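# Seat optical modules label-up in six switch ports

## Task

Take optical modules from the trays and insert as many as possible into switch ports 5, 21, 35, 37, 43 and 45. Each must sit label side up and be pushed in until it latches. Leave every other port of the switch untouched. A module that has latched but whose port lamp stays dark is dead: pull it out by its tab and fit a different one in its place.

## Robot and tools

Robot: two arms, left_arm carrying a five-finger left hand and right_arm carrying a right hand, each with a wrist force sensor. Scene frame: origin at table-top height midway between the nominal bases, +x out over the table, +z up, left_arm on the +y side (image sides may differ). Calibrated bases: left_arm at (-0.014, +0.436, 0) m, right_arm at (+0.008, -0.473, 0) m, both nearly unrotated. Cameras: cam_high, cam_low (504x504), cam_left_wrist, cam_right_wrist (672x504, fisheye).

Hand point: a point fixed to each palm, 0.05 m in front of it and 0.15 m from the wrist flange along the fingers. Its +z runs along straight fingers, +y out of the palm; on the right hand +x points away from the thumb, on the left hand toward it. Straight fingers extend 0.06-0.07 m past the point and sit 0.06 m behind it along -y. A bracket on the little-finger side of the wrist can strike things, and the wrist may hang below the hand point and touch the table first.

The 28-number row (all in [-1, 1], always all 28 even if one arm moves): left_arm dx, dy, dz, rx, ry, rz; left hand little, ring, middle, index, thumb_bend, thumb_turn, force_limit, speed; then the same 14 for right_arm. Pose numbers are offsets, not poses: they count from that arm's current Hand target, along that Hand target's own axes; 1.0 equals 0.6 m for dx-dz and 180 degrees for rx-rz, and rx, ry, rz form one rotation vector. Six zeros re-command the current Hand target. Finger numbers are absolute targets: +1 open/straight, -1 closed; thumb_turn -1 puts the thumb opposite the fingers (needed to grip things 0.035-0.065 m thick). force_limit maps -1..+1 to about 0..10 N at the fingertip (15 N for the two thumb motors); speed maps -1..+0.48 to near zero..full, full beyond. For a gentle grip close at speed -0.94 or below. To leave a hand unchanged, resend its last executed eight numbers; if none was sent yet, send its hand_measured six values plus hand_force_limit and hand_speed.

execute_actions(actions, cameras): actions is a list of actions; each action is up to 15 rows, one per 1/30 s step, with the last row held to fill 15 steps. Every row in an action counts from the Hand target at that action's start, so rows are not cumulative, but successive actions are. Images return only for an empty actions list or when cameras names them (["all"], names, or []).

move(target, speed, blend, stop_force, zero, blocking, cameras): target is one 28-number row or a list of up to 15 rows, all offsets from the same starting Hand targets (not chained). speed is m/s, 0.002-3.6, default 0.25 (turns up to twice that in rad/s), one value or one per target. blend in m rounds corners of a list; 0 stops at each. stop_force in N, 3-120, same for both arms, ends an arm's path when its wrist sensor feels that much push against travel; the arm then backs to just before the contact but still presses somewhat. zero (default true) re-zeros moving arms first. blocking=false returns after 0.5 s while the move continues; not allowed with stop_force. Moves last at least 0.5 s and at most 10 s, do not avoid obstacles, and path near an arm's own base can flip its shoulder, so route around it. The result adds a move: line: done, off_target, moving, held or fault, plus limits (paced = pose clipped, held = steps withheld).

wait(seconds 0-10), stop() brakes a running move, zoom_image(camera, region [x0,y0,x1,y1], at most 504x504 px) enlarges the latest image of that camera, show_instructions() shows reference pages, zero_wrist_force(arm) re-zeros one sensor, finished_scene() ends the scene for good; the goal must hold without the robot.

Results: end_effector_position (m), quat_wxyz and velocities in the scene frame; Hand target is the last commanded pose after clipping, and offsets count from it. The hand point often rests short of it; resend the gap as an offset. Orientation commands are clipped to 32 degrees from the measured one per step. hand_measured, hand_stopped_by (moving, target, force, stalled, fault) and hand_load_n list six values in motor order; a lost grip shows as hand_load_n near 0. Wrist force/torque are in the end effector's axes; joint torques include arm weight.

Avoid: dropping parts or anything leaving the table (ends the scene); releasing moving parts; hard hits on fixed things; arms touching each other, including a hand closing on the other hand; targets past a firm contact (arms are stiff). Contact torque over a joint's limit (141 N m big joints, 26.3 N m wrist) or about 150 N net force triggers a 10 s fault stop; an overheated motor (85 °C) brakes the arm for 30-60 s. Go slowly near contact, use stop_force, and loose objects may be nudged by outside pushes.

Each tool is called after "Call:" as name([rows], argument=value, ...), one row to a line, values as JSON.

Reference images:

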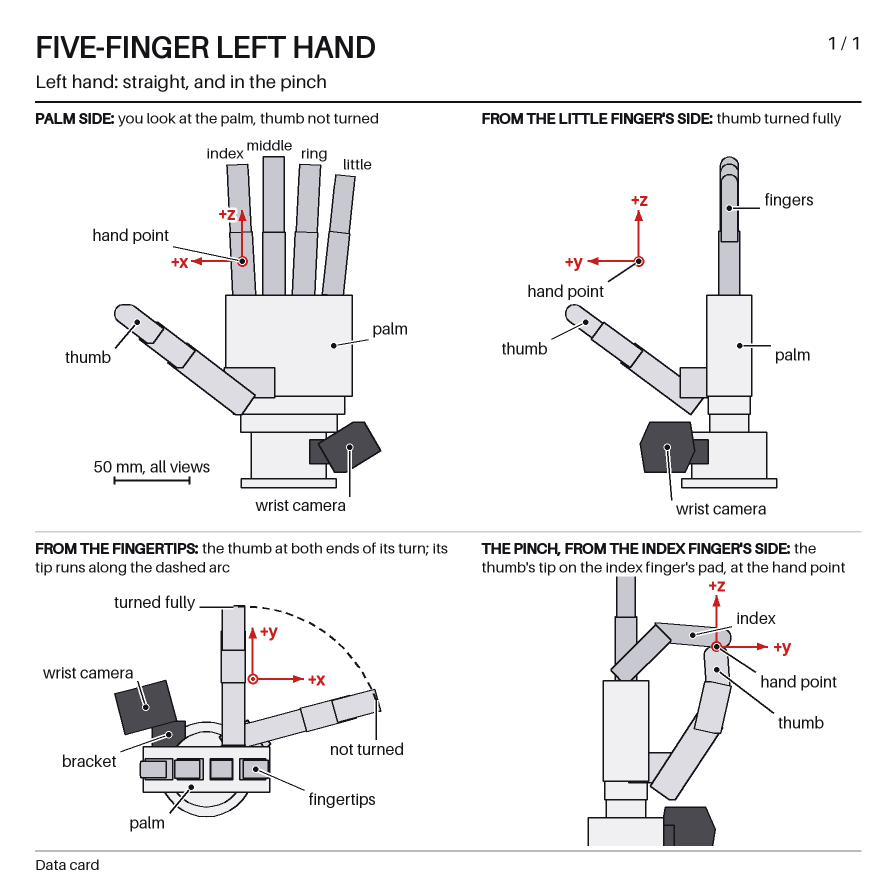

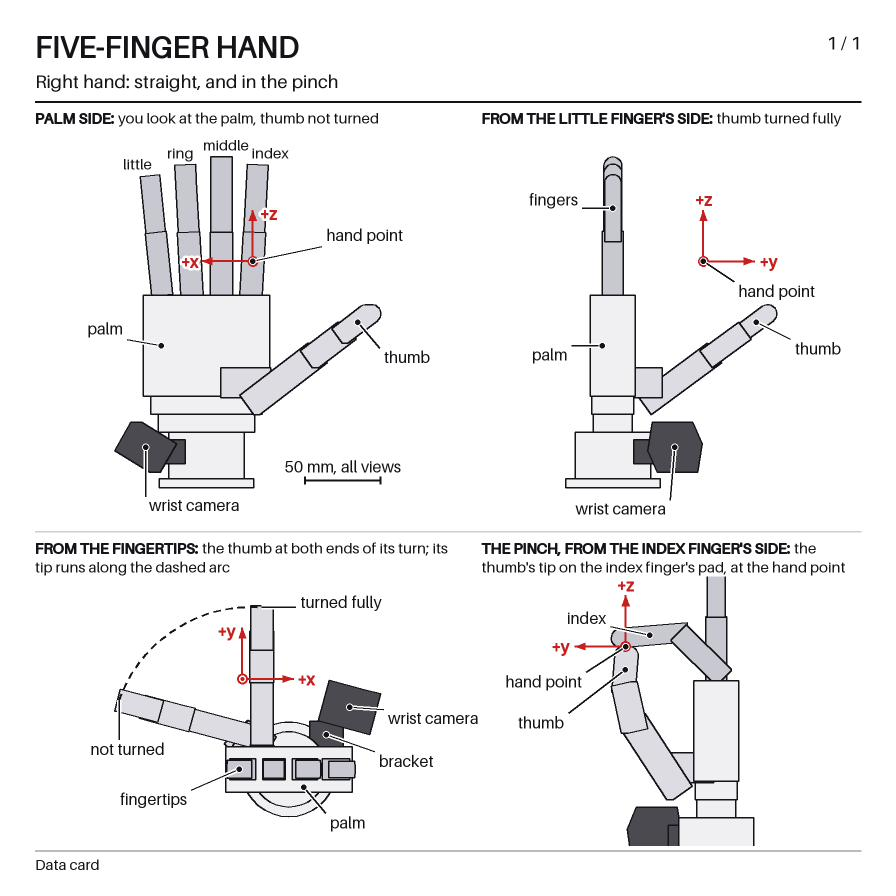

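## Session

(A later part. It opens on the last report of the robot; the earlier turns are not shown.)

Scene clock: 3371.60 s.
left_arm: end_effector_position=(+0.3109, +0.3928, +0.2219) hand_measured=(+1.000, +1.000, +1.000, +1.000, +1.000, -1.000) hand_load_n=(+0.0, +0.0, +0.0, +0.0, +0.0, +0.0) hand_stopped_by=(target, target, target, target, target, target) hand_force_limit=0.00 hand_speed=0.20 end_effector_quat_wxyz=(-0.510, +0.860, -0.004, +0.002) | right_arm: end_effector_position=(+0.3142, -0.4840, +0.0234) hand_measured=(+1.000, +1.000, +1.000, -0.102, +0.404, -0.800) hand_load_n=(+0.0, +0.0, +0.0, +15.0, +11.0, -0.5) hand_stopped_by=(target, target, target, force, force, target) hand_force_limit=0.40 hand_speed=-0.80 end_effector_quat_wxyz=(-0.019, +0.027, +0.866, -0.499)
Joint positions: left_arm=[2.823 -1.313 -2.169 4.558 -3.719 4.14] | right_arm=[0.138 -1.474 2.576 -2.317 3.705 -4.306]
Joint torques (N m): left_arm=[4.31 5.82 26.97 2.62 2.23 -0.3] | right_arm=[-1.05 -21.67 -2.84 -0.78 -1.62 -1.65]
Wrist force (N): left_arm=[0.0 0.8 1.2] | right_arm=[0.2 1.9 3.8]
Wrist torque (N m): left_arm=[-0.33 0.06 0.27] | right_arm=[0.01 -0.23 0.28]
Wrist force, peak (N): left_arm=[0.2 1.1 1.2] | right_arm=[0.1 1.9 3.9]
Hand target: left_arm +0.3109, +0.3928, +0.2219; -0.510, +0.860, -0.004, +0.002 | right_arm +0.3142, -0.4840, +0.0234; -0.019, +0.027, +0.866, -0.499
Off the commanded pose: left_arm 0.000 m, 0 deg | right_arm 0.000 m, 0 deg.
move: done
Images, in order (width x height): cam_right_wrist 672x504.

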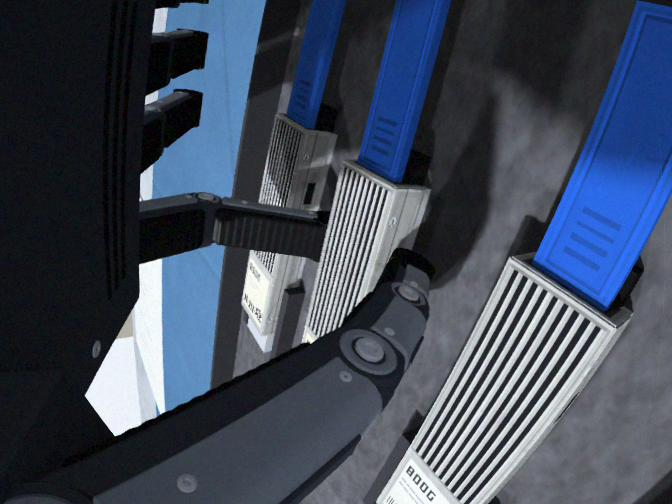

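Call:
move([
  [0,0,0,0,0,0,1,1,1,1,1,-1,0,0.2,0.0005,-0.0952,-0.0553,0,0,0,1,1,1,-0.4,0.2,-0.8,0.4,-0.8],
  [0,0,0,0,0,0,1,1,1,1,1,-1,0,0.2,-0.1023,0.1092,-0.4933,0,-0.0135,-0.0078,1,1,1,-0.4,0.2,-0.8,0.4,-0.8],
  [0,0,0,0,0,0,1,1,1,1,1,-1,0,0.2,-0.0983,0.2543,-0.7102,0,-0.0269,-0.0156,1,1,1,-0.4,0.2,-0.8,0.4,-0.8],
  [0,0,0,0,0,0,1,1,1,1,1,-1,0,0.2,-0.0988,0.3323,-0.6648,0,-0.0269,-0.0156,1,1,1,-0.4,0.2,-0.8,0.4,-0.8],
], speed=[0.08, 0.25, 0.25, 0.1], blend=[0.02, 0.05, 0.02, 0], cameras=["cam_high", "cam_right_wrist"])

Call:
zoom_image(camera="cam_high", region=[250, 220, 310, 280])

Scene clock: 3404.27 s.
left_arm: end_effector_position=(+0.3109, +0.3928, +0.2219) hand_measured=(+1.000, +1.000, +1.000, +1.000, +1.000, -1.000) hand_load_n=(-0.5, +0.0, +0.0, +0.0, +0.0, +0.0) hand_stopped_by=(target, target, target, target, target, target) hand_force_limit=0.00 hand_speed=0.20 end_effector_quat_wxyz=(-0.510, +0.860, -0.004, +0.002) | right_arm: end_effector_position=(+0.4030, -0.0439, +0.0505) hand_measured=(+1.000, +1.000, +1.000, -0.102, +0.404, -0.800) hand_load_n=(+0.0, +0.0, +0.0, +15.0, +11.5, +0.0) hand_stopped_by=(target, target, target, force, force, target) hand_force_limit=0.40 hand_speed=-0.80 end_effector_quat_wxyz=(+0.005, -0.015, +0.866, -0.499)
Joint positions: left_arm=[2.823 -1.313 -2.169 4.558 -3.719 4.14] | right_arm=[0.845 -0.835 1.287 -1.12 4.085 -3.582]
Joint torques (N m): left_arm=[5.18 5 26.31 2.54 2.08 -0.26] | right_arm=[-13.22 -44.99 -32.99 -1.33 -2.45 -1.57]
Wrist force (N): left_arm=[0.2 0.9 1.1] | right_arm=[0.1 2.0 3.7]
Wrist torque (N m): left_arm=[-0.31 0.03 0.28] | right_arm=[-0.01 -0.21 0.38]
Wrist force, peak (N): left_arm=[0.0 1.1 1.2] | right_arm=[0.1 3.1 4.4]
Hand target: left_arm +0.3109, +0.3928, +0.2219; -0.510, +0.860, -0.004, +0.002 | right_arm +0.4031, -0.0438, +0.0504; +0.005, -0.015, +0.866, -0.499
Off the commanded pose: left_arm 0.000 m, 0 deg | right_arm 0.000 m, 0 deg.
move: done
Images, in order (width x height): cam_high 504x504, cam_right_wrist 672x504.

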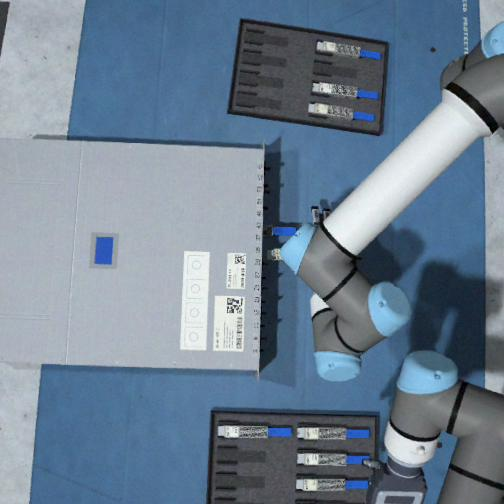

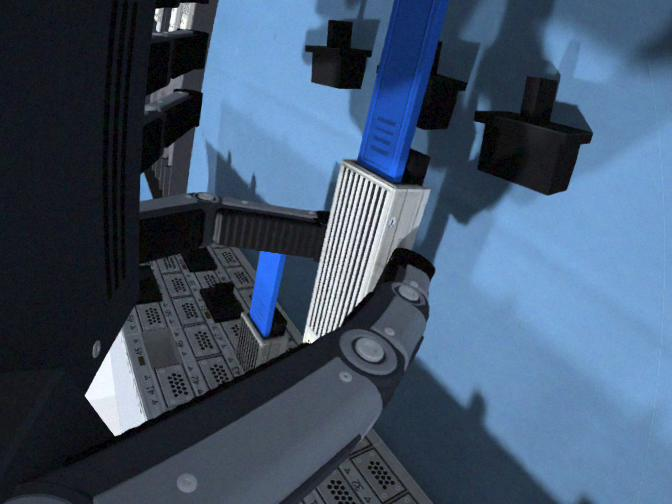

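Scaled by 8.400 from the camera's 504x504 image, which has a finer 720x720 frame.

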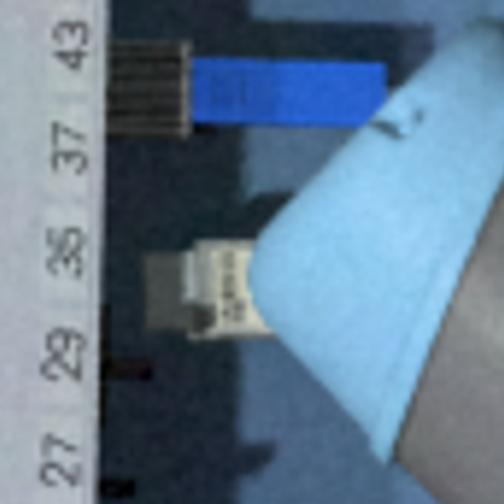

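Call:
move(target=[0,0,0,0,0,0,1,1,1,1,1,-1,0,0.2,-0.1227,-0.0003,-0.0024,0,0,0,1,1,1,-0.4,0.2,-0.8,0.4,-0.8], speed=0.03, stop_force=9)

Scene clock: 3455.97 s.
left_arm: end_effector_position=(+0.3109, +0.3928, +0.2219) hand_measured=(+1.000, +1.000, +1.000, +1.000, +1.000, -1.000) hand_load_n=(+0.0, +0.0, +0.0, +0.0, +0.0, +0.0) hand_stopped_by=(target, target, target, target, target, target) hand_force_limit=0.00 hand_speed=0.20 end_effector_quat_wxyz=(-0.510, +0.860, -0.004, +0.002) | right_arm: end_effector_position=(+0.4653, -0.0409, +0.0508) hand_measured=(+1.000, +1.000, +1.000, -0.102, +0.406, -0.800) hand_load_n=(+0.0, +0.0, +0.0, +9.0, +14.0, -1.5) hand_stopped_by=(target, target, target, force, force, target) hand_force_limit=0.40 hand_speed=-0.80 end_effector_quat_wxyz=(+0.005, -0.015, +0.866, -0.499)
Joint positions: left_arm=[2.823 -1.313 -2.169 4.558 -3.719 4.14] | right_arm=[0.784 -0.756 1.145 -1.087 4.038 -3.63]
Joint torques (N m): left_arm=[4.61 5.15 25.82 2.68 2.04 -0.28] | right_arm=[11.56 -42.67 -29.05 3.35 1.49 -0.97]
Wrist force (N): left_arm=[0.1 1.0 1.0] | right_arm=[-3.7 6.1 -2.7]
Wrist torque (N m): left_arm=[-0.30 0.05 0.26] | right_arm=[-0.07 -0.25 0.29]
Wrist force, peak (N): left_arm=[0.1 1.1 1.2] | right_arm=[9.5 5.6 -2.3]
Hand target: left_arm +0.3109, +0.3928, +0.2219; -0.510, +0.860, -0.004, +0.002 | right_arm +0.4653, -0.0408, +0.0508; +0.005, -0.015, +0.866, -0.499 (not the last commanded pose)
Off the commanded pose: left_arm 0.000 m, 0 deg | right_arm 0.011 m, 0 deg.
move: contact (right_arm)

Call:
move(target=[0,0,0,0,0,0,1,1,1,1,1,-1,0,0.2,0.0,0.00084,-0.00144,0,0,0,1,1,1,-0.4,0.2,-0.8,0.4,-0.8], speed=0.03)

Scene clock: 3464.93 s.
left_arm: end_effector_position=(+0.3109, +0.3928, +0.2219) hand_measured=(+1.000, +1.000, +1.000, +1.000, +1.000, -1.000) hand_load_n=(+0.0, +0.0, +0.0, +0.0, +0.0, +0.0) hand_stopped_by=(target, target, target, target, target, target) hand_force_limit=0.00 hand_speed=0.20 end_effector_quat_wxyz=(-0.510, +0.860, -0.004, +0.002) | right_arm: end_effector_position=(+0.4653, -0.0398, +0.0508) hand_measured=(+1.000, +1.000, +1.000, -0.102, +0.406, -0.800) hand_load_n=(+0.0, +0.0, +0.0, +14.0, +11.0, -1.0) hand_stopped_by=(target, target, target, force, force, target) hand_force_limit=0.40 hand_speed=-0.80 end_effector_quat_wxyz=(+0.005, -0.015, +0.866, -0.499)
Joint positions: left_arm=[2.823 -1.313 -2.169 4.558 -3.719 4.14] | right_arm=[0.785 -0.754 1.141 -1.085 4.039 -3.629]
Joint torques (N m): left_arm=[5.02 4.36 25.75 2.56 2.11 -0.26] | right_arm=[11.55 -47.31 -29.16 -0.22 0.93 1.83]
Wrist force (N): left_arm=[0.1 1.0 1.0] | right_arm=[0.0 2.1 4.2]
Wrist torque (N m): left_arm=[-0.30 0.04 0.26] | right_arm=[0.02 -0.16 0.29]
Wrist force, peak (N): left_arm=[-0.1 1.0 1.3] | right_arm=[-3.8 6.1 -2.7]
Hand target: left_arm +0.3109, +0.3928, +0.2219; -0.510, +0.860, -0.004, +0.002 | right_arm +0.4653, -0.0398, +0.0508; +0.005, -0.015, +0.866, -0.499
Off the commanded pose: left_arm 0.000 m, 0 deg | right_arm 0.000 m, 0 deg.
move: done

Call:
move(target=[0,0,0,0,0,0,1,1,1,1,1,-1,0,0.2,-0.0200,0.0,-0.0003,0,0,0,1,1,1,-0.4,0.2,-0.8,0.4,-0.8], speed=0.03, stop_force=10)

Scene clock: 3474.33 s.
left_arm: end_effector_position=(+0.3109, +0.3928, +0.2219) hand_measured=(+1.000, +1.000, +1.000, +1.000, +1.000, -1.000) hand_load_n=(+0.0, +0.0, +0.0, -0.5, +0.0, +0.0) hand_stopped_by=(target, target, target, target, target, target) hand_force_limit=0.00 hand_speed=0.20 end_effector_quat_wxyz=(-0.510, +0.860, -0.004, +0.002) | right_arm: end_effector_position=(+0.4773, -0.0393, +0.0508) hand_measured=(+1.000, +1.000, +1.000, -0.102, +0.406, -0.800) hand_load_n=(+0.0, +0.0, +0.0, +12.0, +12.5, +0.0) hand_stopped_by=(target, target, target, force, force, target) hand_force_limit=0.40 hand_speed=-0.80 end_effector_quat_wxyz=(+0.005, -0.015, +0.866, -0.499)
Joint positions: left_arm=[2.823 -1.313 -2.169 4.558 -3.719 4.14] | right_arm=[0.774 -0.737 1.111 -1.077 4.031 -3.639]
Joint torques (N m): left_arm=[4.83 4.86 25.23 2.57 2.06 -0.38] | right_arm=[12.43 -56.65 -6.59 -0.5 -0.27 1.96]
Wrist force (N): left_arm=[0.0 0.9 1.0] | right_arm=[-1.7 3.7 1.4]
Wrist torque (N m): left_arm=[-0.31 0.06 0.26] | right_arm=[0.00 -0.18 0.41]
Wrist force, peak (N): left_arm=[0.0 1.1 1.3] | right_arm=[2.5 4.1 1.8]
Hand target: left_arm +0.3109, +0.3928, +0.2219; -0.510, +0.860, -0.004, +0.002 | right_arm +0.4773, -0.0393, +0.0508; +0.005, -0.015, +0.866, -0.499
Off the commanded pose: left_arm 0.000 m, 0 deg | right_arm 0.000 m, 0 deg.
move: done

Call:
move([
  [0,0,0,0,0,0,1,1,1,1,1,-1,0,0.2,0.0,0.0,0.0,0,0,0,1,1,1,0,0.55,-0.8,0.4,-0.8],
  [0,0,0,0,0,0,1,1,1,1,1,-1,0,0.2,0.1602,-0.0005,0.0026,0,0,0,1,1,1,1,-1,-1,0.2,-0.2],
  [0,0,0,0,0,0,1,1,1,1,1,-1,0,0.2,0.1558,0.0827,0.0712,0.0833,0,0,1,1,1,1,-1,-1,0.2,-0.2],
], speed=[0.1,0.08,0.1], cameras=["cam_high","cam_right_wrist"])

Scene clock: 3531.23 s.
left_arm: end_effector_position=(+0.3109, +0.3928, +0.2219) hand_measured=(+1.000, +1.000, +1.000, +1.000, +1.000, -1.000) hand_load_n=(+0.0, +0.0, +0.0, +0.0, +0.0, +0.0) hand_stopped_by=(target, target, target, target, target, target) hand_force_limit=0.00 hand_speed=0.20 end_effector_quat_wxyz=(-0.510, +0.860, -0.004, +0.002) | right_arm: end_effector_position=(+0.3839, -0.0541, -0.0128) hand_measured=(+1.000, +1.000, +1.000, +1.000, -0.952, -1.000) hand_load_n=(+0.0, +0.0, +0.0, +0.0, +10.5, -8.0) hand_stopped_by=(target, target, target, target, force, target) hand_force_limit=0.20 hand_speed=-0.20 end_effector_quat_wxyz=(+0.007, -0.014, +0.794, -0.608)
Joint positions: left_arm=[2.823 -1.313 -2.169 4.558 -3.719 4.14] | right_arm=[0.894 -0.616 1.161 -0.885 4.043 -3.363]
Joint torques (N m): left_arm=[4.35 4.99 25.66 2.57 2.16 -0.27] | right_arm=[-4.32 5.03 19.85 -6.68 6.77 -2.02]
Wrist force (N): left_arm=[0.1 1.0 0.9] | right_arm=[-8.6 -84.0 -24.2]
Wrist torque (N m): left_arm=[-0.30 0.03 0.27] | right_arm=[-3.26 0.68 -1.38]
Wrist force, peak (N): left_arm=[-0.1 1.2 1.3] | right_arm=[-8.5 -90.9 -29.2]
Hand target: left_arm +0.3109, +0.3928, +0.2219; -0.510, +0.860, -0.004, +0.002 | right_arm +0.3839, -0.0543, -0.0130; +0.007, -0.014, +0.794, -0.608
Off the commanded pose: left_arm 0.000 m, 0 deg | right_arm 0.000 m, 0 deg.
move: done
Images, in order (width x height): cam_high 504x504, cam_right_wrist 672x504.

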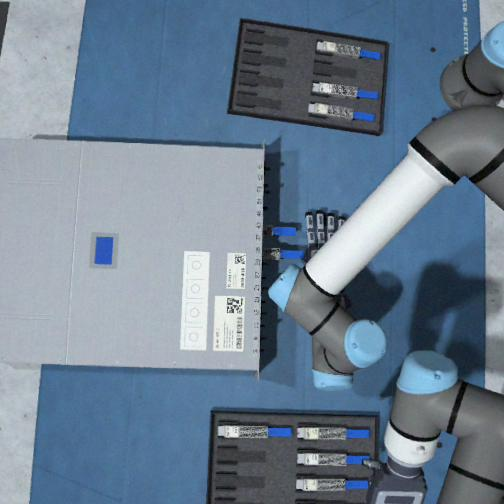

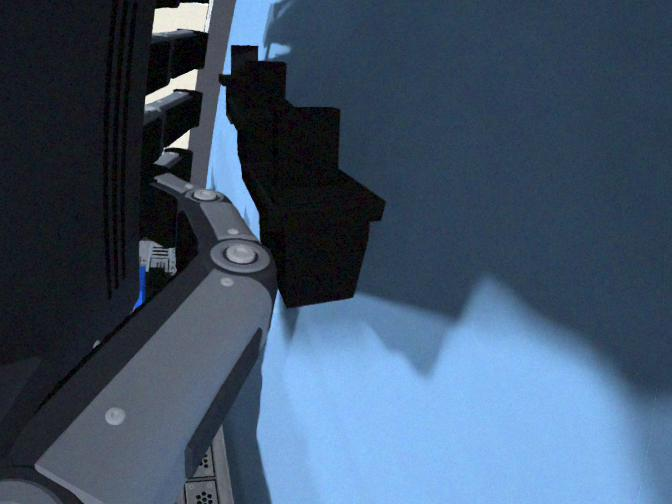

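Call:
move(target=[0,0,0,0,0,0,1,1,1,1,1,-1,0,0.2,0.0003,-0.0402,-0.0109,0,0,0,1,1,1,1,-1,-1,0.2,-0.2], speed=0.06, cameras=["cam_right_wrist","cam_low"])

Scene clock: 3562.60 s.
left_arm: end_effector_position=(+0.3109, +0.3928, +0.2219) hand_measured=(+1.000, +1.000, +1.000, +1.000, +1.000, -1.000) hand_load_n=(+0.0, +0.0, +0.0, +0.0, +0.0, +0.0) hand_stopped_by=(target, target, target, target, target, target) hand_force_limit=0.00 hand_speed=0.20 end_effector_quat_wxyz=(-0.510, +0.860, -0.004, +0.002) | right_arm: end_effector_position=(+0.3839, -0.0542, +0.0121) hand_measured=(+1.000, +1.000, +1.000, +1.000, -0.952, -1.000) hand_load_n=(+0.0, +0.0, +0.0, +0.0, +12.5, +1.5) hand_stopped_by=(target, target, target, target, force, target) hand_force_limit=0.20 hand_speed=-0.20 end_effector_quat_wxyz=(+0.007, -0.014, +0.794, -0.608)
Joint positions: left_arm=[2.823 -1.313 -2.169 4.558 -3.719 4.14] | right_arm=[0.894 -0.648 1.152 -0.843 4.043 -3.363]
Joint torques (N m): left_arm=[4.37 5.49 25.63 2.62 2.18 -0.31] | right_arm=[-2.33 -44.02 -12.82 -0.79 -2.45 -0.04]
Wrist force (N): left_arm=[0.0 0.9 1.2] | right_arm=[1.9 2.5 4.1]
Wrist torque (N m): left_arm=[-0.32 0.06 0.26] | right_arm=[0.15 -0.46 0.55]
Wrist force, peak (N): left_arm=[0.3 1.0 1.3] | right_arm=[-10.3 -90.6 -29.5]
Hand target: left_arm +0.3109, +0.3928, +0.2219; -0.510, +0.860, -0.004, +0.002 | right_arm +0.3838, -0.0543, +0.0120; +0.007, -0.014, +0.794, -0.608
Off the commanded pose: left_arm 0.000 m, 0 deg | right_arm 0.000 m, 0 deg.
move: done
Images, in order (width x height): cam_low 504x504, cam_right_wrist 672x504.

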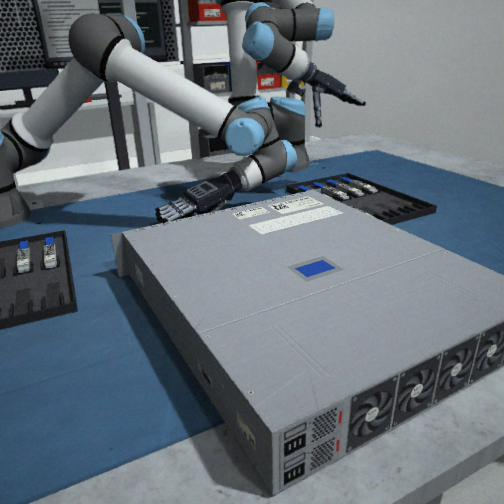

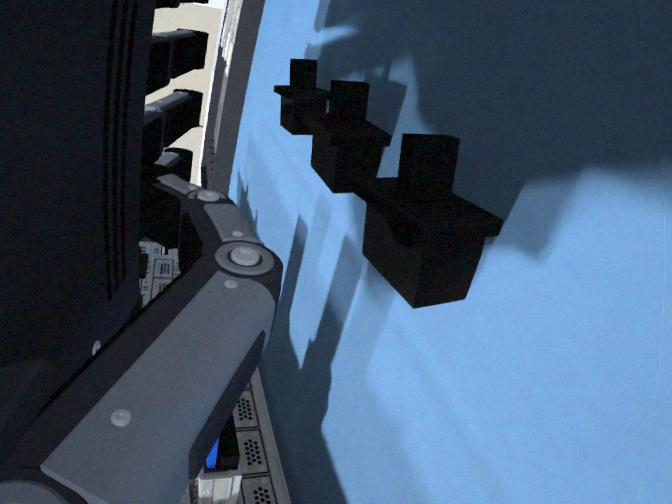

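Call:
zoom_image(camera="cam_right_wrist", region=[230, 30, 530, 330])

Scaled by 1.680 from the camera's 672x504 image, which has a finer 960x720 frame.

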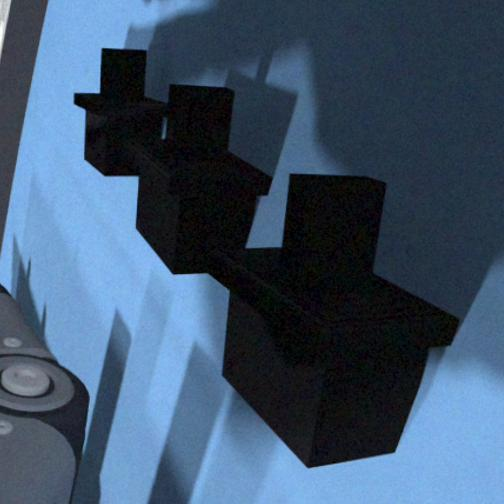

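Call:
move([
  [0,0,0,0,0,0,1,1,1,1,1,-1,0,0.2,0.0189,-0.1050,-0.0775,-0.0833,0,0,1,1,1,1,-1,-1,0.2,-0.2],
  [0,0,0,0,0,0,1,1,1,1,1,-1,0,0.2,0.0352,-0.0405,-0.0606,-0.0833,0,0,1,1,1,0,0.5,-0.8,0.4,-0.2],
], speed=[0.2,0.1], cameras=["cam_right_wrist"])

Scene clock: 3860.53 s.
left_arm: end_effector_position=(+0.3109, +0.3928, +0.2219) hand_measured=(+1.000, +1.000, +1.000, +1.000, +1.000, -1.000) hand_load_n=(+0.0, +0.0, +0.0, +0.0, +0.0, +0.0) hand_stopped_by=(target, target, target, target, target, target) hand_force_limit=0.00 hand_speed=0.20 end_effector_quat_wxyz=(-0.510, +0.860, -0.004, +0.002) | right_arm: end_effector_position=(+0.3620, -0.0262, +0.0451) hand_measured=(+1.000, +1.000, +1.000, +0.000, +0.500, -0.800) hand_load_n=(+0.0, +0.0, +0.0, +0.0, +0.0, +0.0) hand_stopped_by=(target, target, target, target, target, target) hand_force_limit=0.40 hand_speed=-0.20 end_effector_quat_wxyz=(+0.005, -0.015, +0.866, -0.499)
Joint positions: left_arm=[2.823 -1.313 -2.169 4.558 -3.719 4.14] | right_arm=[0.907 -0.836 1.299 -1.105 4.134 -3.537]
Joint torques (N m): left_arm=[4.64 4.75 25 2.52 2.09 -0.4] | right_arm=[-12.44 -43.17 -30.91 -1.08 -1.86 -1.78]
Wrist force (N): left_arm=[0.3 0.9 1.2] | right_arm=[2.3 2.6 4.2]
Wrist torque (N m): left_arm=[-0.32 0.02 0.28] | right_arm=[0.14 -0.56 0.46]
Wrist force, peak (N): left_arm=[0.1 1.2 1.3] | right_arm=[1.9 3.6 4.7]
Hand target: left_arm +0.3109, +0.3928, +0.2219; -0.510, +0.860, -0.004, +0.002 | right_arm +0.3620, -0.0262, +0.0451; +0.005, -0.015, +0.866, -0.499
Off the commanded pose: left_arm 0.000 m, 0 deg | right_arm 0.000 m, 0 deg.
move: done
Images, in order (width x height): cam_right_wrist 672x504.

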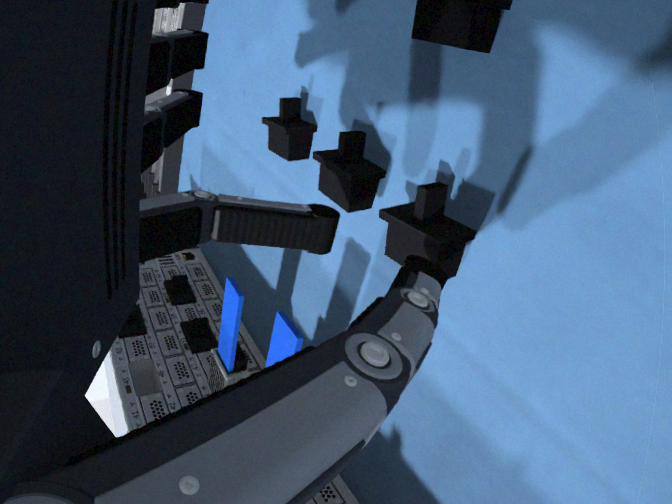

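Call:
zoom_image(camera="cam_right_wrist", region=[300, 150, 500, 300])

Scaled by 2.520 from the camera's 672x504 image, which has a finer 960x720 frame.

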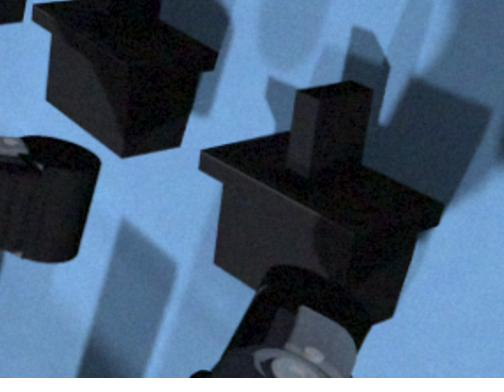

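Call:
move([
  [0,0,0,0,0,0,1,1,1,1,1,-1,0,0.2,-0.0003,0.0360,0.0209,0,0,0,1,1,1,0,0.5,-0.8,0.4,-0.2],
  [0,0,0,0,0,0,1,1,1,1,1,-1,0,0.2,-0.0020,0.0644,-0.0281,0,0,0,1,1,1,0,0.5,-0.8,0.4,-0.2],
  [0,0,0,0,0,0,1,1,1,1,1,-1,0,0.2,-0.0145,-0.0185,-0.0679,0,0,0,1,1,1,0,0.5,-0.8,0.4,-0.2],
  [0,0,0,0,0,0,1,1,1,1,1,-1,0,0.2,-0.0357,-0.0447,-0.0130,0,0,0,1,1,1,1,-1,-1,0.2,0],
  [0,0,0,0,0,0,1,1,1,1,1,-1,0,0.2,-0.0352,0.0232,0.0688,0.0833,0,0,1,1,1,1,-1,-1,0.2,0],
], speed=[0.08,0.05,0.12,0.15,0.15], cameras=["cam_right_wrist"])

Scene clock: 3913.20 s.
left_arm: end_effector_position=(+0.3109, +0.3928, +0.2219) hand_measured=(+1.000, +1.000, +1.000, +1.000, +1.000, -1.000) hand_load_n=(+0.0, +0.0, +0.0, +0.0, +0.0, +0.0) hand_stopped_by=(target, target, target, target, target, target) hand_force_limit=0.00 hand_speed=0.20 end_effector_quat_wxyz=(-0.510, +0.860, -0.004, +0.002) | right_arm: end_effector_position=(+0.3669, +0.0054, +0.0536) hand_measured=(+1.000, +1.000, +1.000, +0.000, +0.500, -0.800) hand_load_n=(+0.0, +0.0, +0.0, +0.0, +0.0, +0.0) hand_stopped_by=(target, target, target, target, target, target) hand_force_limit=0.40 hand_speed=-0.20 end_effector_quat_wxyz=(+0.005, -0.015, +0.866, -0.499)
Joint positions: left_arm=[2.823 -1.313 -2.169 4.558 -3.719 4.14] | right_arm=[0.928 -0.774 1.16 -1.021 4.151 -3.522]
Joint torques (N m): left_arm=[4.87 4.7 24.86 2.55 2.11 -0.25] | right_arm=[-4.94 -43.93 -6.74 -1.82 -0.2 -1.45]
Wrist force (N): left_arm=[0.0 1.0 1.2] | right_arm=[1.9 2.6 4.3]
Wrist torque (N m): left_arm=[-0.31 0.06 0.26] | right_arm=[0.13 -0.48 0.52]
Wrist force, peak (N): left_arm=[0.0 1.1 1.4] | right_arm=[2.2 4.1 5.4]
Hand target: left_arm +0.3109, +0.3928, +0.2219; -0.510, +0.860, -0.004, +0.002 | right_arm +0.3668, +0.0053, +0.0535; +0.005, -0.015, +0.866, -0.499 (not the last commanded pose)
Off the commanded pose: left_arm 0.000 m, 0 deg | right_arm 0.075 m, 15 deg.
move: held (right_arm; a check stopped the path); path passed 2 of 5 targets; target 4's new numbers were not sent; limits=held
pose unreachable (right arm): on one or more control steps of this call, first in action 0 (counted from 0), this arm could not follow its commanded pose, so it was not sent that pose on those steps. It may still have moved: this result reports where it is.
cause: moving toward the commanded pose would bring a part of the arm too close to another arm (a part of this arm just beyond joint 4 (wrist 1) and a part of the left arm just beyond its joint 5 (wrist 2), at the place that arm is still heading or pushing toward).
Images, in order (width x height): cam_right_wrist 672x504.

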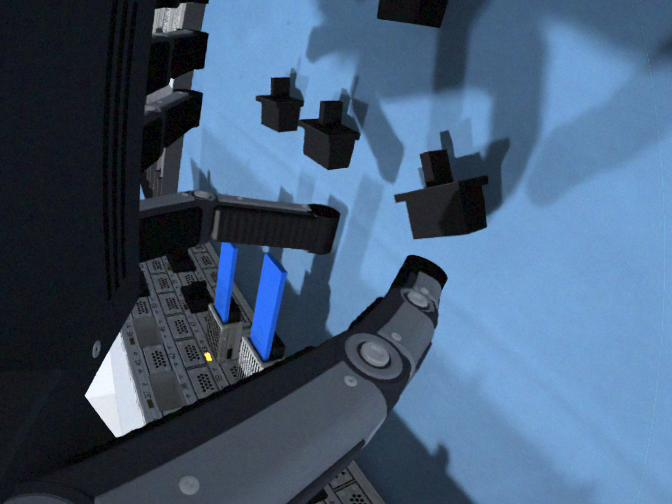

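Call:
move([
  [0,0,0,0,0,0,1,1,1,1,1,-1,0,0.2,-0.0249,-0.0583,0.0389,0,0,0,1,1,1,0,0.5,-0.8,0.4,-0.2],
  [0,0,0,0,0,0,1,1,1,1,1,-1,0,0.2,-0.0262,-0.0573,0.0435,0,0,0,1,1,1,1,-1,-1,0.2,0],
  [0,0,0,0,0,0,1,1,1,1,1,-1,0,0.2,-0.0255,0.0047,0.1293,0.0833,0,0,1,1,1,1,-1,-1,0.2,0],
  [0,0,0,0,0,0,1,1,1,1,1,-1,0,0.2,-0.0335,0.0405,0.1503,0.0833,0,0,1,1,1,1,-1,-1,0.2,0],
], speed=[0.15,0.1,0.15,0.05], cameras=["cam_right_wrist"])

Scene clock: 3955.37 s.
left_arm: end_effector_position=(+0.3109, +0.3928, +0.2219) hand_measured=(+1.000, +1.000, +1.000, +1.000, +1.000, -1.000) hand_load_n=(+0.0, +0.0, +0.0, +0.0, +0.0, +0.0) hand_stopped_by=(target, target, target, target, target, target) hand_force_limit=0.00 hand_speed=0.20 end_effector_quat_wxyz=(-0.510, +0.860, -0.004, +0.002) | right_arm: end_effector_position=(+0.3886, -0.0599, -0.0130) hand_measured=(+1.000, +1.000, +1.000, +1.000, -0.954, -1.000) hand_load_n=(+0.0, +0.0, +0.0, +0.0, +13.0, +1.5) hand_stopped_by=(target, target, target, target, force, target) hand_force_limit=0.20 hand_speed=0.00 end_effector_quat_wxyz=(+0.007, -0.014, +0.794, -0.608) end_effector_velocity=(+0.000, +0.000, +0.004) end_effector_angular_velocity=(+0.000, +0.000, +0.001)
Joint positions: left_arm=[2.823 -1.313 -2.169 4.558 -3.719 4.14] | right_arm=[0.884 -0.623 1.175 -0.894 4.033 -3.368]
Joint velocities: left_arm=[within noise] | right_arm=[0 -0.006 -0.002 0.007 0 0]
Joint torques (N m): left_arm=[5.06 4.29 24.99 2.71 2.24 -0.26] | right_arm=[-3.25 -55.77 -31.35 1.76 -0.75 -1.32]
Wrist force (N): left_arm=[0.1 0.9 0.9] | right_arm=[1.9 2.2 4.4]
Wrist torque (N m): left_arm=[-0.31 0.03 0.27] | right_arm=[0.09 -0.48 0.55]
Wrist force, peak (N): left_arm=[0.0 1.1 1.3] | right_arm=[1.8 3.3 4.3]
Hand target: left_arm +0.3109, +0.3928, +0.2219; -0.510, +0.860, -0.004, +0.002 | right_arm +0.3885, -0.0599, -0.0129; +0.007, -0.014, +0.794, -0.608
Off the commanded pose: left_arm 0.000 m, 0 deg | right_arm 0.000 m, 0 deg.
move: done
Images, in order (width x height): cam_right_wrist 672x504.

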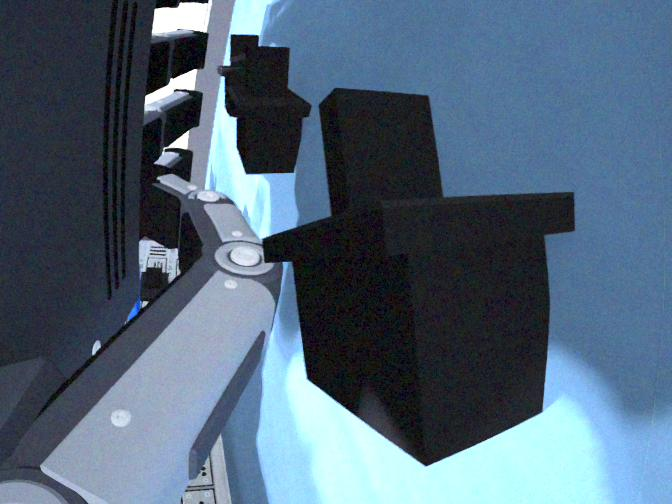

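Call:
move(target=[0,0,0,0,0,0,1,1,1,1,1,-1,0,0.2,-0.0383,-0.0001,-0.0006,0,0,0,1,1,1,1,-1,-1,0.2,0], speed=0.025, stop_force=42)

Scene clock: 3965.77 s.
left_arm: end_effector_position=(+0.3109, +0.3928, +0.2219) hand_measured=(+1.000, +1.000, +1.000, +1.000, +1.000, -1.000) hand_load_n=(+0.0, +0.0, +0.0, +0.0, +0.0, +0.0) hand_stopped_by=(target, target, target, target, target, target) hand_force_limit=0.00 hand_speed=0.20 end_effector_quat_wxyz=(-0.510, +0.860, -0.004, +0.002) | right_arm: end_effector_position=(+0.4071, -0.0590, -0.0129) hand_measured=(+1.000, +1.000, +1.000, +1.000, -0.954, -1.000) hand_load_n=(+0.0, +0.0, +0.0, +0.0, +13.0, +1.5) hand_stopped_by=(target, target, target, target, force, target) hand_force_limit=0.20 hand_speed=0.00 end_effector_quat_wxyz=(+0.007, -0.014, +0.794, -0.608)
Joint positions: left_arm=[2.823 -1.313 -2.169 4.558 -3.719 4.14] | right_arm=[0.865 -0.602 1.133 -0.878 4.015 -3.376]
Joint torques (N m): left_arm=[4.47 4.66 24.9 2.59 2.13 -0.26] | right_arm=[2.15 -44.94 -5.33 -0.37 -1.7 1.98]
Wrist force (N): left_arm=[0.1 0.7 1.1] | right_arm=[21.4 -3.3 -4.3]
Wrist torque (N m): left_arm=[-0.35 0.04 0.28] | right_arm=[0.32 -1.20 1.49]
Wrist force, peak (N): left_arm=[0.2 1.0 1.4] | right_arm=[44.0 -4.1 -3.6]
Hand target: left_arm +0.3109, +0.3928, +0.2219; -0.510, +0.860, -0.004, +0.002 | right_arm +0.4071, -0.0590, -0.0129; +0.007, -0.014, +0.794, -0.608 (not the last commanded pose)
Off the commanded pose: left_arm 0.000 m, 0 deg | right_arm 0.004 m, 0 deg.
move: contact (right_arm)

Call:
move(target=[0,0,0,0,0,0,1,1,1,1,1,-1,0,0.2,-0.0083,0.0,-0.0001,0,0,0,1,1,1,1,-1,-1,0.2,0], speed=0.02, stop_force=34)

Scene clock: 3974.20 s.
left_arm: end_effector_position=(+0.3109, +0.3928, +0.2219) hand_measured=(+1.000, +1.000, +1.000, +1.000, +1.000, -1.000) hand_load_n=(+0.0, +0.0, +0.0, +0.0, +0.0, +0.0) hand_stopped_by=(target, target, target, target, target, target) hand_force_limit=0.00 hand_speed=0.20 end_effector_quat_wxyz=(-0.510, +0.860, -0.004, +0.002) | right_arm: end_effector_position=(+0.4088, -0.0589, -0.0130) hand_measured=(+1.000, +1.000, +1.000, +1.000, -0.954, -1.000) hand_load_n=(+0.0, +0.0, +0.0, +0.0, +13.0, +1.0) hand_stopped_by=(target, target, target, target, force, target) hand_force_limit=0.20 hand_speed=0.00 end_effector_quat_wxyz=(+0.007, -0.014, +0.794, -0.608)
Joint positions: left_arm=[2.823 -1.313 -2.169 4.558 -3.719 4.14] | right_arm=[0.863 -0.599 1.128 -0.876 4.014 -3.377]
Joint torques (N m): left_arm=[4.99 4.74 24.55 2.59 2.13 -0.2] | right_arm=[-11.66 -54.89 -13.96 -7.15 -9.02 2.26]
Wrist force (N): left_arm=[0.2 1.0 1.3] | right_arm=[54.3 -5.5 -3.2]
Wrist torque (N m): left_arm=[-0.32 0.03 0.27] | right_arm=[0.17 -2.21 3.10]
Wrist force, peak (N): left_arm=[-0.1 1.0 1.5] | right_arm=[62.3 -5.3 -2.9]
Hand target: left_arm +0.3109, +0.3928, +0.2219; -0.510, +0.860, -0.004, +0.002 | right_arm +0.4088, -0.0589, -0.0130; +0.007, -0.014, +0.794, -0.608 (not the last commanded pose)
Off the commanded pose: left_arm 0.000 m, 0 deg | right_arm 0.003 m, 0 deg.
move: contact (right_arm)

Call:
move([
  [0,0,0,0,0,0,1,1,1,1,1,-1,0,0.2,0.0200,0.0001,0.0003,0,0,0,1,1,1,1,-1,-1,0.2,0],
  [0,0,0,0,0,0,1,1,1,1,1,-1,0,0.2,0.0561,-0.1627,-0.0870,-0.0833,0,0,1,1,1,1,1,1,0.2,0.2],
], speed=[0.05,0.2], cameras=["cam_right_wrist"])

Scene clock: 4027.87 s.
left_arm: end_effector_position=(+0.3109, +0.3928, +0.2219) hand_measured=(+1.000, +1.000, +1.000, +1.000, +1.000, -1.000) hand_load_n=(+0.0, +0.0, +0.0, +0.0, +0.0, +0.0) hand_stopped_by=(target, target, target, target, target, target) hand_force_limit=0.00 hand_speed=0.20 end_effector_quat_wxyz=(-0.510, +0.860, -0.004, +0.002) | right_arm: end_effector_position=(+0.3751, -0.0350, +0.0951) hand_measured=(+1.000, +1.000, +1.000, +1.000, +1.000, +1.000) hand_load_n=(+0.0, +0.0, +0.0, +0.0, -0.5, +0.0) hand_stopped_by=(target, target, target, target, target, target) hand_force_limit=0.20 hand_speed=0.20 end_effector_quat_wxyz=(+0.005, -0.015, +0.866, -0.499)
Joint positions: left_arm=[2.823 -1.313 -2.169 4.558 -3.719 4.14] | right_arm=[0.884 -0.891 1.258 -1.018 4.116 -3.553]
Joint torques (N m): left_arm=[4.89 4.46 24.51 2.56 2.09 -0.23] | right_arm=[-13.79 -51.41 -32.31 -1.2 -0.01 -1.46]
Wrist force (N): left_arm=[0.0 0.9 1.0] | right_arm=[0.9 3.7 4.7]
Wrist torque (N m): left_arm=[-0.31 0.06 0.25] | right_arm=[0.28 -0.37 0.41]
Wrist force, peak (N): left_arm=[0.1 1.3 1.3] | right_arm=[54.7 -5.6 -3.4]
Hand target: left_arm +0.3109, +0.3928, +0.2219; -0.510, +0.860, -0.004, +0.002 | right_arm +0.3751, -0.0350, +0.0951; +0.005, -0.015, +0.866, -0.499
Off the commanded pose: left_arm 0.000 m, 0 deg | right_arm 0.000 m, 0 deg.
move: done
Images, in order (width x height): cam_right_wrist 672x504.

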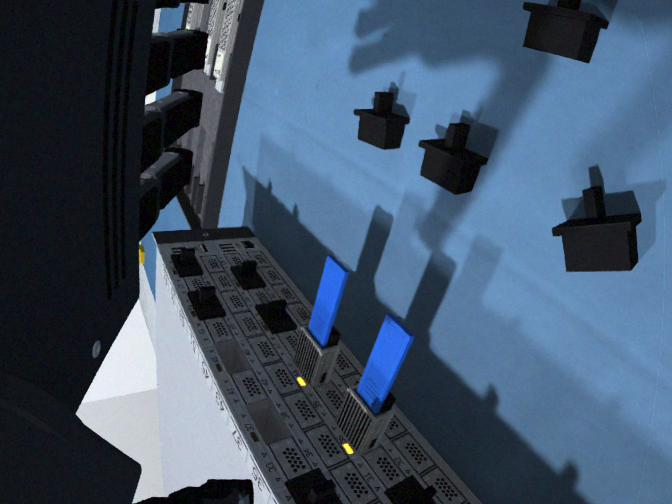

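Call:
move([
  [0,0,0,0,0,0,1,1,1,1,1,-1,0,0.2,-0.0245,-0.1673,0.2218,-0.0001,0.009,0.005,1,1,1,0,0.5,-0.8,0.4,0],
  [0,0,0,0,0,0,1,1,1,1,1,-1,0,0.2,0.1320,-0.4508,0.6953,-0.0002,0.0267,0.0154,1,1,1,0,0.5,-0.8,0.4,0],
], speed=[0.3,0.3], blend=[0.06,0], cameras=["cam_right_wrist","cam_high"])

Scene clock: 4070.73 s.
left_arm: end_effector_position=(+0.3109, +0.3928, +0.2219) hand_measured=(+1.000, +1.000, +1.000, +1.000, +1.000, -1.000) hand_load_n=(+0.0, +0.0, +0.0, +0.0, +0.0, +0.0) hand_stopped_by=(target, target, target, target, target, target) hand_force_limit=0.00 hand_speed=0.20 end_effector_quat_wxyz=(-0.510, +0.860, -0.004, +0.002) | right_arm: end_effector_position=(+0.3116, -0.5337, +0.1204) hand_measured=(+1.000, +1.000, +1.000, +0.000, +0.500, -0.800) hand_load_n=(+0.0, +0.0, +0.0, +0.0, +0.0, +0.0) hand_stopped_by=(target, target, target, target, target, target) hand_force_limit=0.40 hand_speed=0.00 end_effector_quat_wxyz=(-0.019, +0.027, +0.866, -0.499) end_effector_velocity=(+0.000, +0.000, +0.000) end_effector_angular_velocity=(+0.000, +0.001, +0.003)
Joint positions: left_arm=[2.823 -1.313 -2.169 4.558 -3.719 4.14] | right_arm=[-0.028 -1.812 2.566 -2.241 3.669 -4.622]
Joint velocities: left_arm=[within noise] | right_arm=[0 -0.001 0.001 -0.005 0 -0.006]
Joint torques (N m): left_arm=[4.78 4.38 24.53 2.65 2.08 -0.23] | right_arm=[-12.63 -5.91 -28.42 -3.82 -2.68 -2.19]
Wrist force (N): left_arm=[0.2 0.9 1.2] | right_arm=[1.1 3.5 4.4]
Wrist torque (N m): left_arm=[-0.32 0.04 0.27] | right_arm=[0.26 -0.39 0.47]
Wrist force, peak (N): left_arm=[0.1 1.2 1.3] | right_arm=[1.6 2.6 6.1]
Hand target: left_arm +0.3109, +0.3928, +0.2219; -0.510, +0.860, -0.004, +0.002 | right_arm +0.3116, -0.5338, +0.1204; -0.019, +0.027, +0.866, -0.499
Off the commanded pose: left_arm 0.000 m, 0 deg | right_arm 0.000 m, 0 deg.
move: done
Images, in order (width x height): cam_high 504x504, cam_right_wrist 672x504.

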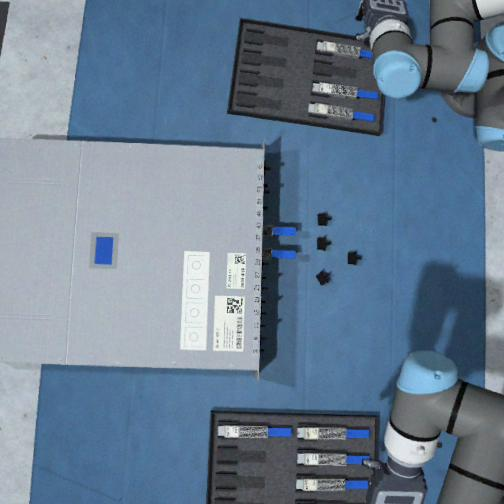

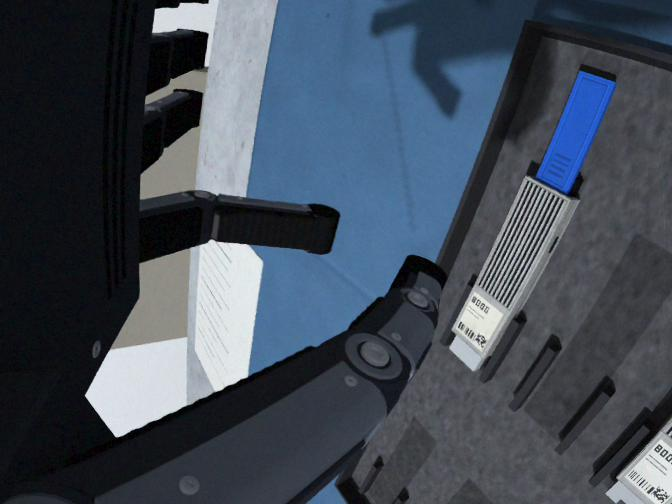

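Call:
move([
  [0,0,0,0,0,0,1,1,1,1,1,-1,0,0.2,0.0016,0.1372,0.0780,0,0,0,1,1,1,0,0.5,-0.8,0.4,-0.6],
  [0,0,0,0,0,0,1,1,1,1,1,-1,0,0.2,0.0016,0.1378,0.0783,0,0,0,1,1,1,-0.07,0.45,-0.8,0.4,-0.6],
  [0,0,0,0,0,0,1,1,1,1,1,-1,0,0.2,0.0016,0.1407,0.0800,0,0,0,1,1,1,-0.4,0.2,-0.8,0.4,-0.8],
], speed=[0.15,0.05,0.05], cameras=["cam_right_wrist"])

Scene clock: 4132.43 s.
left_arm: end_effector_position=(+0.3109, +0.3928, +0.2219) hand_measured=(+1.000, +1.000, +1.000, +1.000, +1.000, -1.000) hand_load_n=(+0.0, +0.0, +0.0, -0.5, +0.0, +0.0) hand_stopped_by=(target, target, target, target, target, target) hand_force_limit=0.00 hand_speed=0.20 end_effector_quat_wxyz=(-0.510, +0.860, -0.004, +0.002) | right_arm: end_effector_position=(+0.3100, -0.5329, +0.0233) hand_measured=(+1.000, +1.000, +1.000, -0.102, +0.404, -0.800) hand_load_n=(+0.0, +0.0, +0.0, +15.0, +11.0, -1.5) hand_stopped_by=(target, target, target, force, force, target) hand_force_limit=0.40 hand_speed=-0.80 end_effector_quat_wxyz=(-0.019, +0.027, +0.866, -0.499)
Joint positions: left_arm=[2.823 -1.313 -2.169 4.558 -3.719 4.14] | right_arm=[-0.025 -1.425 2.681 -2.737 3.669 -4.616]
Joint torques (N m): left_arm=[4.3 4.64 24.18 2.63 2.09 -0.33] | right_arm=[-0.55 -21.45 2.99 -1.07 0.19 -1.44]
Wrist force (N): left_arm=[0.2 0.9 1.3] | right_arm=[1.1 4.5 4.7]
Wrist torque (N m): left_arm=[-0.33 0.04 0.27] | right_arm=[0.31 -0.39 0.44]
Wrist force, peak (N): left_arm=[0.2 1.2 1.2] | right_arm=[1.2 4.9 5.3]
Hand target: left_arm +0.3109, +0.3928, +0.2219; -0.510, +0.860, -0.004, +0.002 | right_arm +0.3100, -0.5329, +0.0233; -0.019, +0.027, +0.866, -0.499
Off the commanded pose: left_arm 0.000 m, 0 deg | right_arm 0.000 m, 0 deg.
move: done
Images, in order (width x height): cam_right_wrist 672x504.

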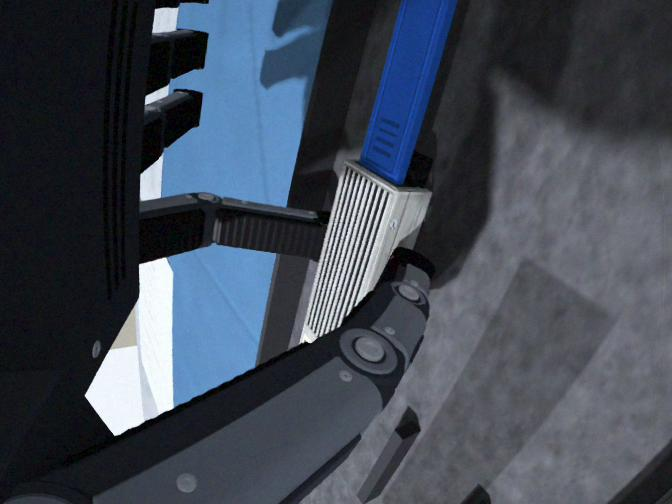

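Call:
move([
  [0,0,0,0,0,0,1,1,1,1,1,-1,0,0.2,0.0003,-0.0620,-0.0360,0,0,0,1,1,1,-0.4,0.2,-0.8,0.4,-0.8],
  [0,0,0,0,0,0,1,1,1,1,1,-1,0,0.2,-0.1037,0.1355,-0.5727,0,-0.018,-0.0105,1,1,1,-0.4,0.2,-0.8,0.4,-0.8],
  [0,0,0,0,0,0,1,1,1,1,1,-1,0,0.2,-0.0993,0.2300,-0.6853,0,-0.0269,-0.0156,1,1,1,-0.4,0.2,-0.8,0.4,-0.8],
  [0,0,0,0,0,0,1,1,1,1,1,-1,0,0.2,-0.1062,0.2562,-0.6707,0,-0.0269,-0.0156,1,1,1,-0.4,0.2,-0.8,0.4,-0.8],
], speed=[0.1,0.28,0.2,0.1], blend=[0.02,0.05,0.02,0], cameras=["cam_high","cam_right_wrist"])

Scene clock: 4165.07 s.
left_arm: end_effector_position=(+0.3109, +0.3928, +0.2219) hand_measured=(+1.000, +1.000, +1.000, +1.000, +1.000, -1.000) hand_load_n=(+0.0, +0.0, +0.0, +0.0, +0.0, +0.0) hand_stopped_by=(target, target, target, target, target, target) hand_force_limit=0.00 hand_speed=0.20 end_effector_quat_wxyz=(-0.510, +0.860, -0.004, +0.002) | right_arm: end_effector_position=(+0.4020, -0.1129, +0.0917) hand_measured=(+1.000, +1.000, +1.000, -0.102, +0.404, -0.800) hand_load_n=(+0.0, +0.0, +0.0, +15.0, +11.0, -1.5) hand_stopped_by=(target, target, target, force, force, target) hand_force_limit=0.40 hand_speed=-0.80 end_effector_quat_wxyz=(+0.005, -0.016, +0.866, -0.499)
Joint positions: left_arm=[2.823 -1.313 -2.169 4.558 -3.719 4.14] | right_arm=[0.776 -1.013 1.482 -1.171 4.032 -3.639]
Joint torques (N m): left_arm=[4.32 4.78 24.38 2.65 2.05 -0.26] | right_arm=[13.22 -39.19 -29.68 -1.54 0.53 1.58]
Wrist force (N): left_arm=[0.1 1.0 1.2] | right_arm=[0.9 4.6 5.0]
Wrist torque (N m): left_arm=[-0.31 0.05 0.27] | right_arm=[0.32 -0.34 0.50]
Wrist force, peak (N): left_arm=[0.1 1.0 1.4] | right_arm=[0.7 5.3 5.9]
Hand target: left_arm +0.3109, +0.3928, +0.2219; -0.510, +0.860, -0.004, +0.002 | right_arm +0.4020, -0.1127, +0.0917; +0.005, -0.016, +0.866, -0.499
Off the commanded pose: left_arm 0.000 m, 0 deg | right_arm 0.000 m, 0 deg.
move: done; blend cut to 0.0441 m at target 2, 0.0092 m at target 3
Images, in order (width x height): cam_high 504x504, cam_right_wrist 672x504.

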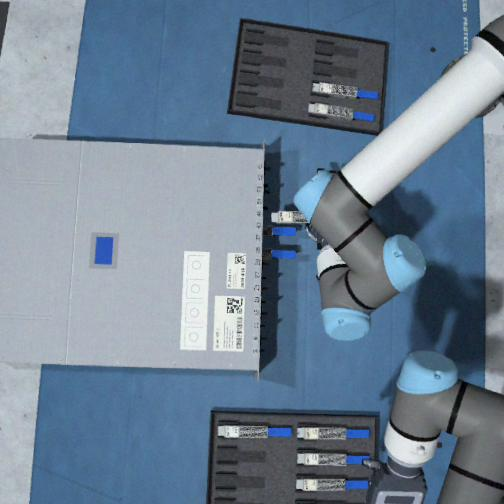

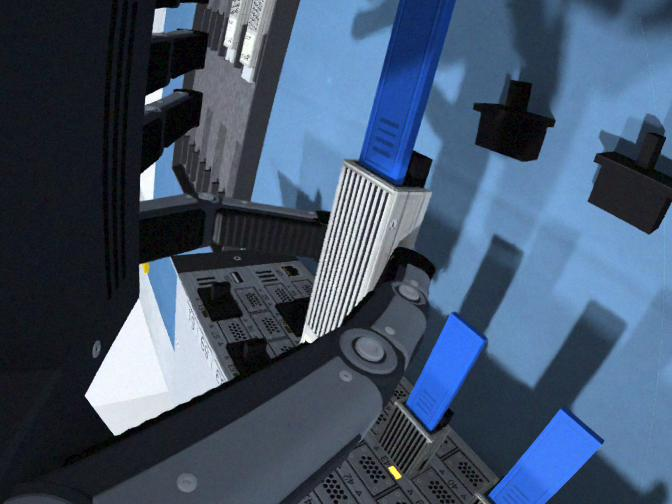

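Call:
zoom_image(camera="cam_high", region=[250, 190, 310, 250])

Scaled by 8.400 from the camera's 504x504 image, which has a finer 720x720 frame.

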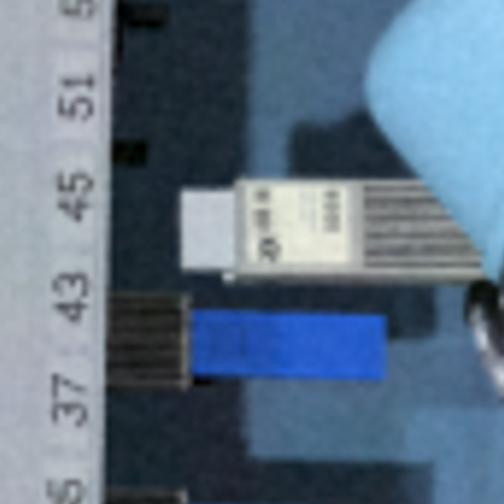

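Call:
move([
  [0,0,0,0,0,0,1,1,1,1,1,-1,0,0.2,-0.0049,-0.0022,0.0027,0,0,0,1,1,1,-0.4,0.2,-0.8,0.4,-0.8],
  [0,0,0,0,0,0,1,1,1,1,1,-1,0,0.2,-0.1254,-0.0022,0.0010,0,0,0,1,1,1,-0.4,0.2,-0.8,0.4,-0.8],
], speed=[0.05,0.04], stop_force=9)

Scene clock: 4218.30 s.
left_arm: end_effector_position=(+0.3109, +0.3928, +0.2219) hand_measured=(+1.000, +1.000, +1.000, +1.000, +1.000, -1.000) hand_load_n=(+0.0, +0.0, +0.0, +0.0, +0.0, +0.0) hand_stopped_by=(target, target, target, target, target, target) hand_force_limit=0.00 hand_speed=0.20 end_effector_quat_wxyz=(-0.510, +0.860, -0.004, +0.002) | right_arm: end_effector_position=(+0.4772, -0.1115, +0.0920) hand_measured=(+1.000, +1.000, +1.000, -0.102, +0.406, -0.800) hand_load_n=(+0.0, +0.0, +0.0, +15.0, +12.0, +1.5) hand_stopped_by=(target, target, target, force, force, target) hand_force_limit=0.40 hand_speed=-0.80 end_effector_quat_wxyz=(+0.005, -0.016, +0.866, -0.499)
Joint positions: left_arm=[2.823 -1.313 -2.169 4.558 -3.719 4.14] | right_arm=[0.7 -0.918 1.329 -1.157 3.975 -3.705]
Joint torques (N m): left_arm=[4.16 4.99 23.81 2.61 2.13 -0.36] | right_arm=[14.48 -53.16 -7.03 -1.02 0.11 1.7]
Wrist force (N): left_arm=[0.1 1.0 1.2] | right_arm=[-2.6 7.5 8.0]
Wrist torque (N m): left_arm=[-0.32 0.05 0.27] | right_arm=[0.39 -0.35 0.55]
Wrist force, peak (N): left_arm=[0.0 1.2 1.6] | right_arm=[5.0 6.7 8.5]
Hand target: left_arm +0.3109, +0.3928, +0.2219; -0.510, +0.860, -0.004, +0.002 | right_arm +0.4772, -0.1115, +0.0920; +0.005, -0.016, +0.866, -0.499
Off the commanded pose: left_arm 0.000 m, 0 deg | right_arm 0.000 m, 0 deg.
move: done

Call:
move([
  [0,0,0,0,0,0,1,1,1,1,1,-1,0,0.2,0.0,0.0,0.0,0,0,0,1,1,1,0,0.55,-0.8,0.4,-0.5],
  [0,0,0,0,0,0,1,1,1,1,1,-1,0,0.2,0.1636,0.0,0.0023,0,0,0,1,1,1,1,-1,-1,0.2,0],
  [0,0,0,0,0,0,1,1,1,1,1,-1,0,0.2,0.1570,0.0823,0.0707,0.0833,0,0,1,1,1,1,-1,-1,0.2,0],
], speed=[0.1,0.12,0.12])

Scene clock: 4246.20 s.
left_arm: end_effector_position=(+0.3109, +0.3928, +0.2219) hand_measured=(+1.000, +1.000, +1.000, +1.000, +1.000, -1.000) hand_load_n=(+0.0, +0.0, +0.0, +0.0, +0.0, +0.0) hand_stopped_by=(target, target, target, target, target, target) hand_force_limit=0.00 hand_speed=0.20 end_effector_quat_wxyz=(-0.510, +0.860, -0.004, +0.002) | right_arm: end_effector_position=(+0.3830, -0.1263, +0.0287) hand_measured=(+1.000, +1.000, +1.000, +1.000, -0.952, -1.000) hand_load_n=(+0.0, +0.0, +0.0, +0.0, +12.0, +1.0) hand_stopped_by=(target, target, target, target, force, target) hand_force_limit=0.20 hand_speed=0.00 end_effector_quat_wxyz=(+0.007, -0.015, +0.794, -0.608)
Joint positions: left_arm=[2.823 -1.313 -2.169 4.558 -3.719 4.14] | right_arm=[0.827 -0.808 1.416 -0.967 3.979 -3.395]
Joint torques (N m): left_arm=[3.98 4.98 23.47 2.6 2.11 -0.14] | right_arm=[-10.02 -38.68 -3.31 1.28 1.64 0.09]
Wrist force (N): left_arm=[0.1 0.9 1.3] | right_arm=[0.7 3.5 4.4]
Wrist torque (N m): left_arm=[-0.33 0.05 0.27] | right_arm=[0.30 -0.30 0.49]
Wrist force, peak (N): left_arm=[0.0 1.1 1.4] | right_arm=[-2.9 7.5 8.0]
Hand target: left_arm +0.3109, +0.3928, +0.2219; -0.510, +0.860, -0.004, +0.002 | right_arm +0.3830, -0.1264, +0.0287; +0.007, -0.015, +0.794, -0.608
Off the commanded pose: left_arm 0.000 m, 0 deg | right_arm 0.000 m, 0 deg.
move: done

Call:
move(target=[0,0,0,0,0,0,1,1,1,1,1,-1,0,0.2,-0.0475,-0.0001,-0.0007,0,0,0,1,1,1,1,-1,-1,0.2,0], speed=0.025, stop_force=52)

Scene clock: 4254.93 s.
left_arm: end_effector_position=(+0.3109, +0.3928, +0.2219) hand_measured=(+1.000, +1.000, +1.000, +1.000, +1.000, -1.000) hand_load_n=(+0.0, +0.0, +0.0, -0.5, +0.0, +0.0) hand_stopped_by=(target, target, target, target, target, target) hand_force_limit=0.00 hand_speed=0.20 end_effector_quat_wxyz=(-0.510, +0.860, -0.004, +0.002) | right_arm: end_effector_position=(+0.4106, -0.1252, +0.0286) hand_measured=(+1.000, +1.000, +1.000, +1.000, -0.952, -1.000) hand_load_n=(+0.0, +0.0, +0.0, +0.0, +12.5, +1.0) hand_stopped_by=(target, target, target, target, force, target) hand_force_limit=0.20 hand_speed=0.00 end_effector_quat_wxyz=(+0.007, -0.015, +0.794, -0.608)
Joint positions: left_arm=[2.823 -1.313 -2.169 4.558 -3.719 4.14] | right_arm=[0.797 -0.778 1.359 -0.95 3.952 -3.409]
Joint torques (N m): left_arm=[4.7 5.2 23.05 2.7 2.06 -0.28] | right_arm=[-6.2 -50.01 -14.44 -7.25 -8.96 2.4]
Wrist force (N): left_arm=[0.2 1.0 1.1] | right_arm=[50.0 -6.5 -1.1]
Wrist torque (N m): left_arm=[-0.30 0.04 0.27] | right_arm=[0.23 -1.67 2.93]
Wrist force, peak (N): left_arm=[0.1 1.2 1.3] | right_arm=[62.9 -7.1 -1.1]
Hand target: left_arm +0.3109, +0.3928, +0.2219; -0.510, +0.860, -0.004, +0.002 | right_arm +0.4106, -0.1252, +0.0286; +0.007, -0.015, +0.794, -0.608 (not the last commanded pose)
Off the commanded pose: left_arm 0.000 m, 0 deg | right_arm 0.001 m, 0 deg.
move: contact (right_arm)


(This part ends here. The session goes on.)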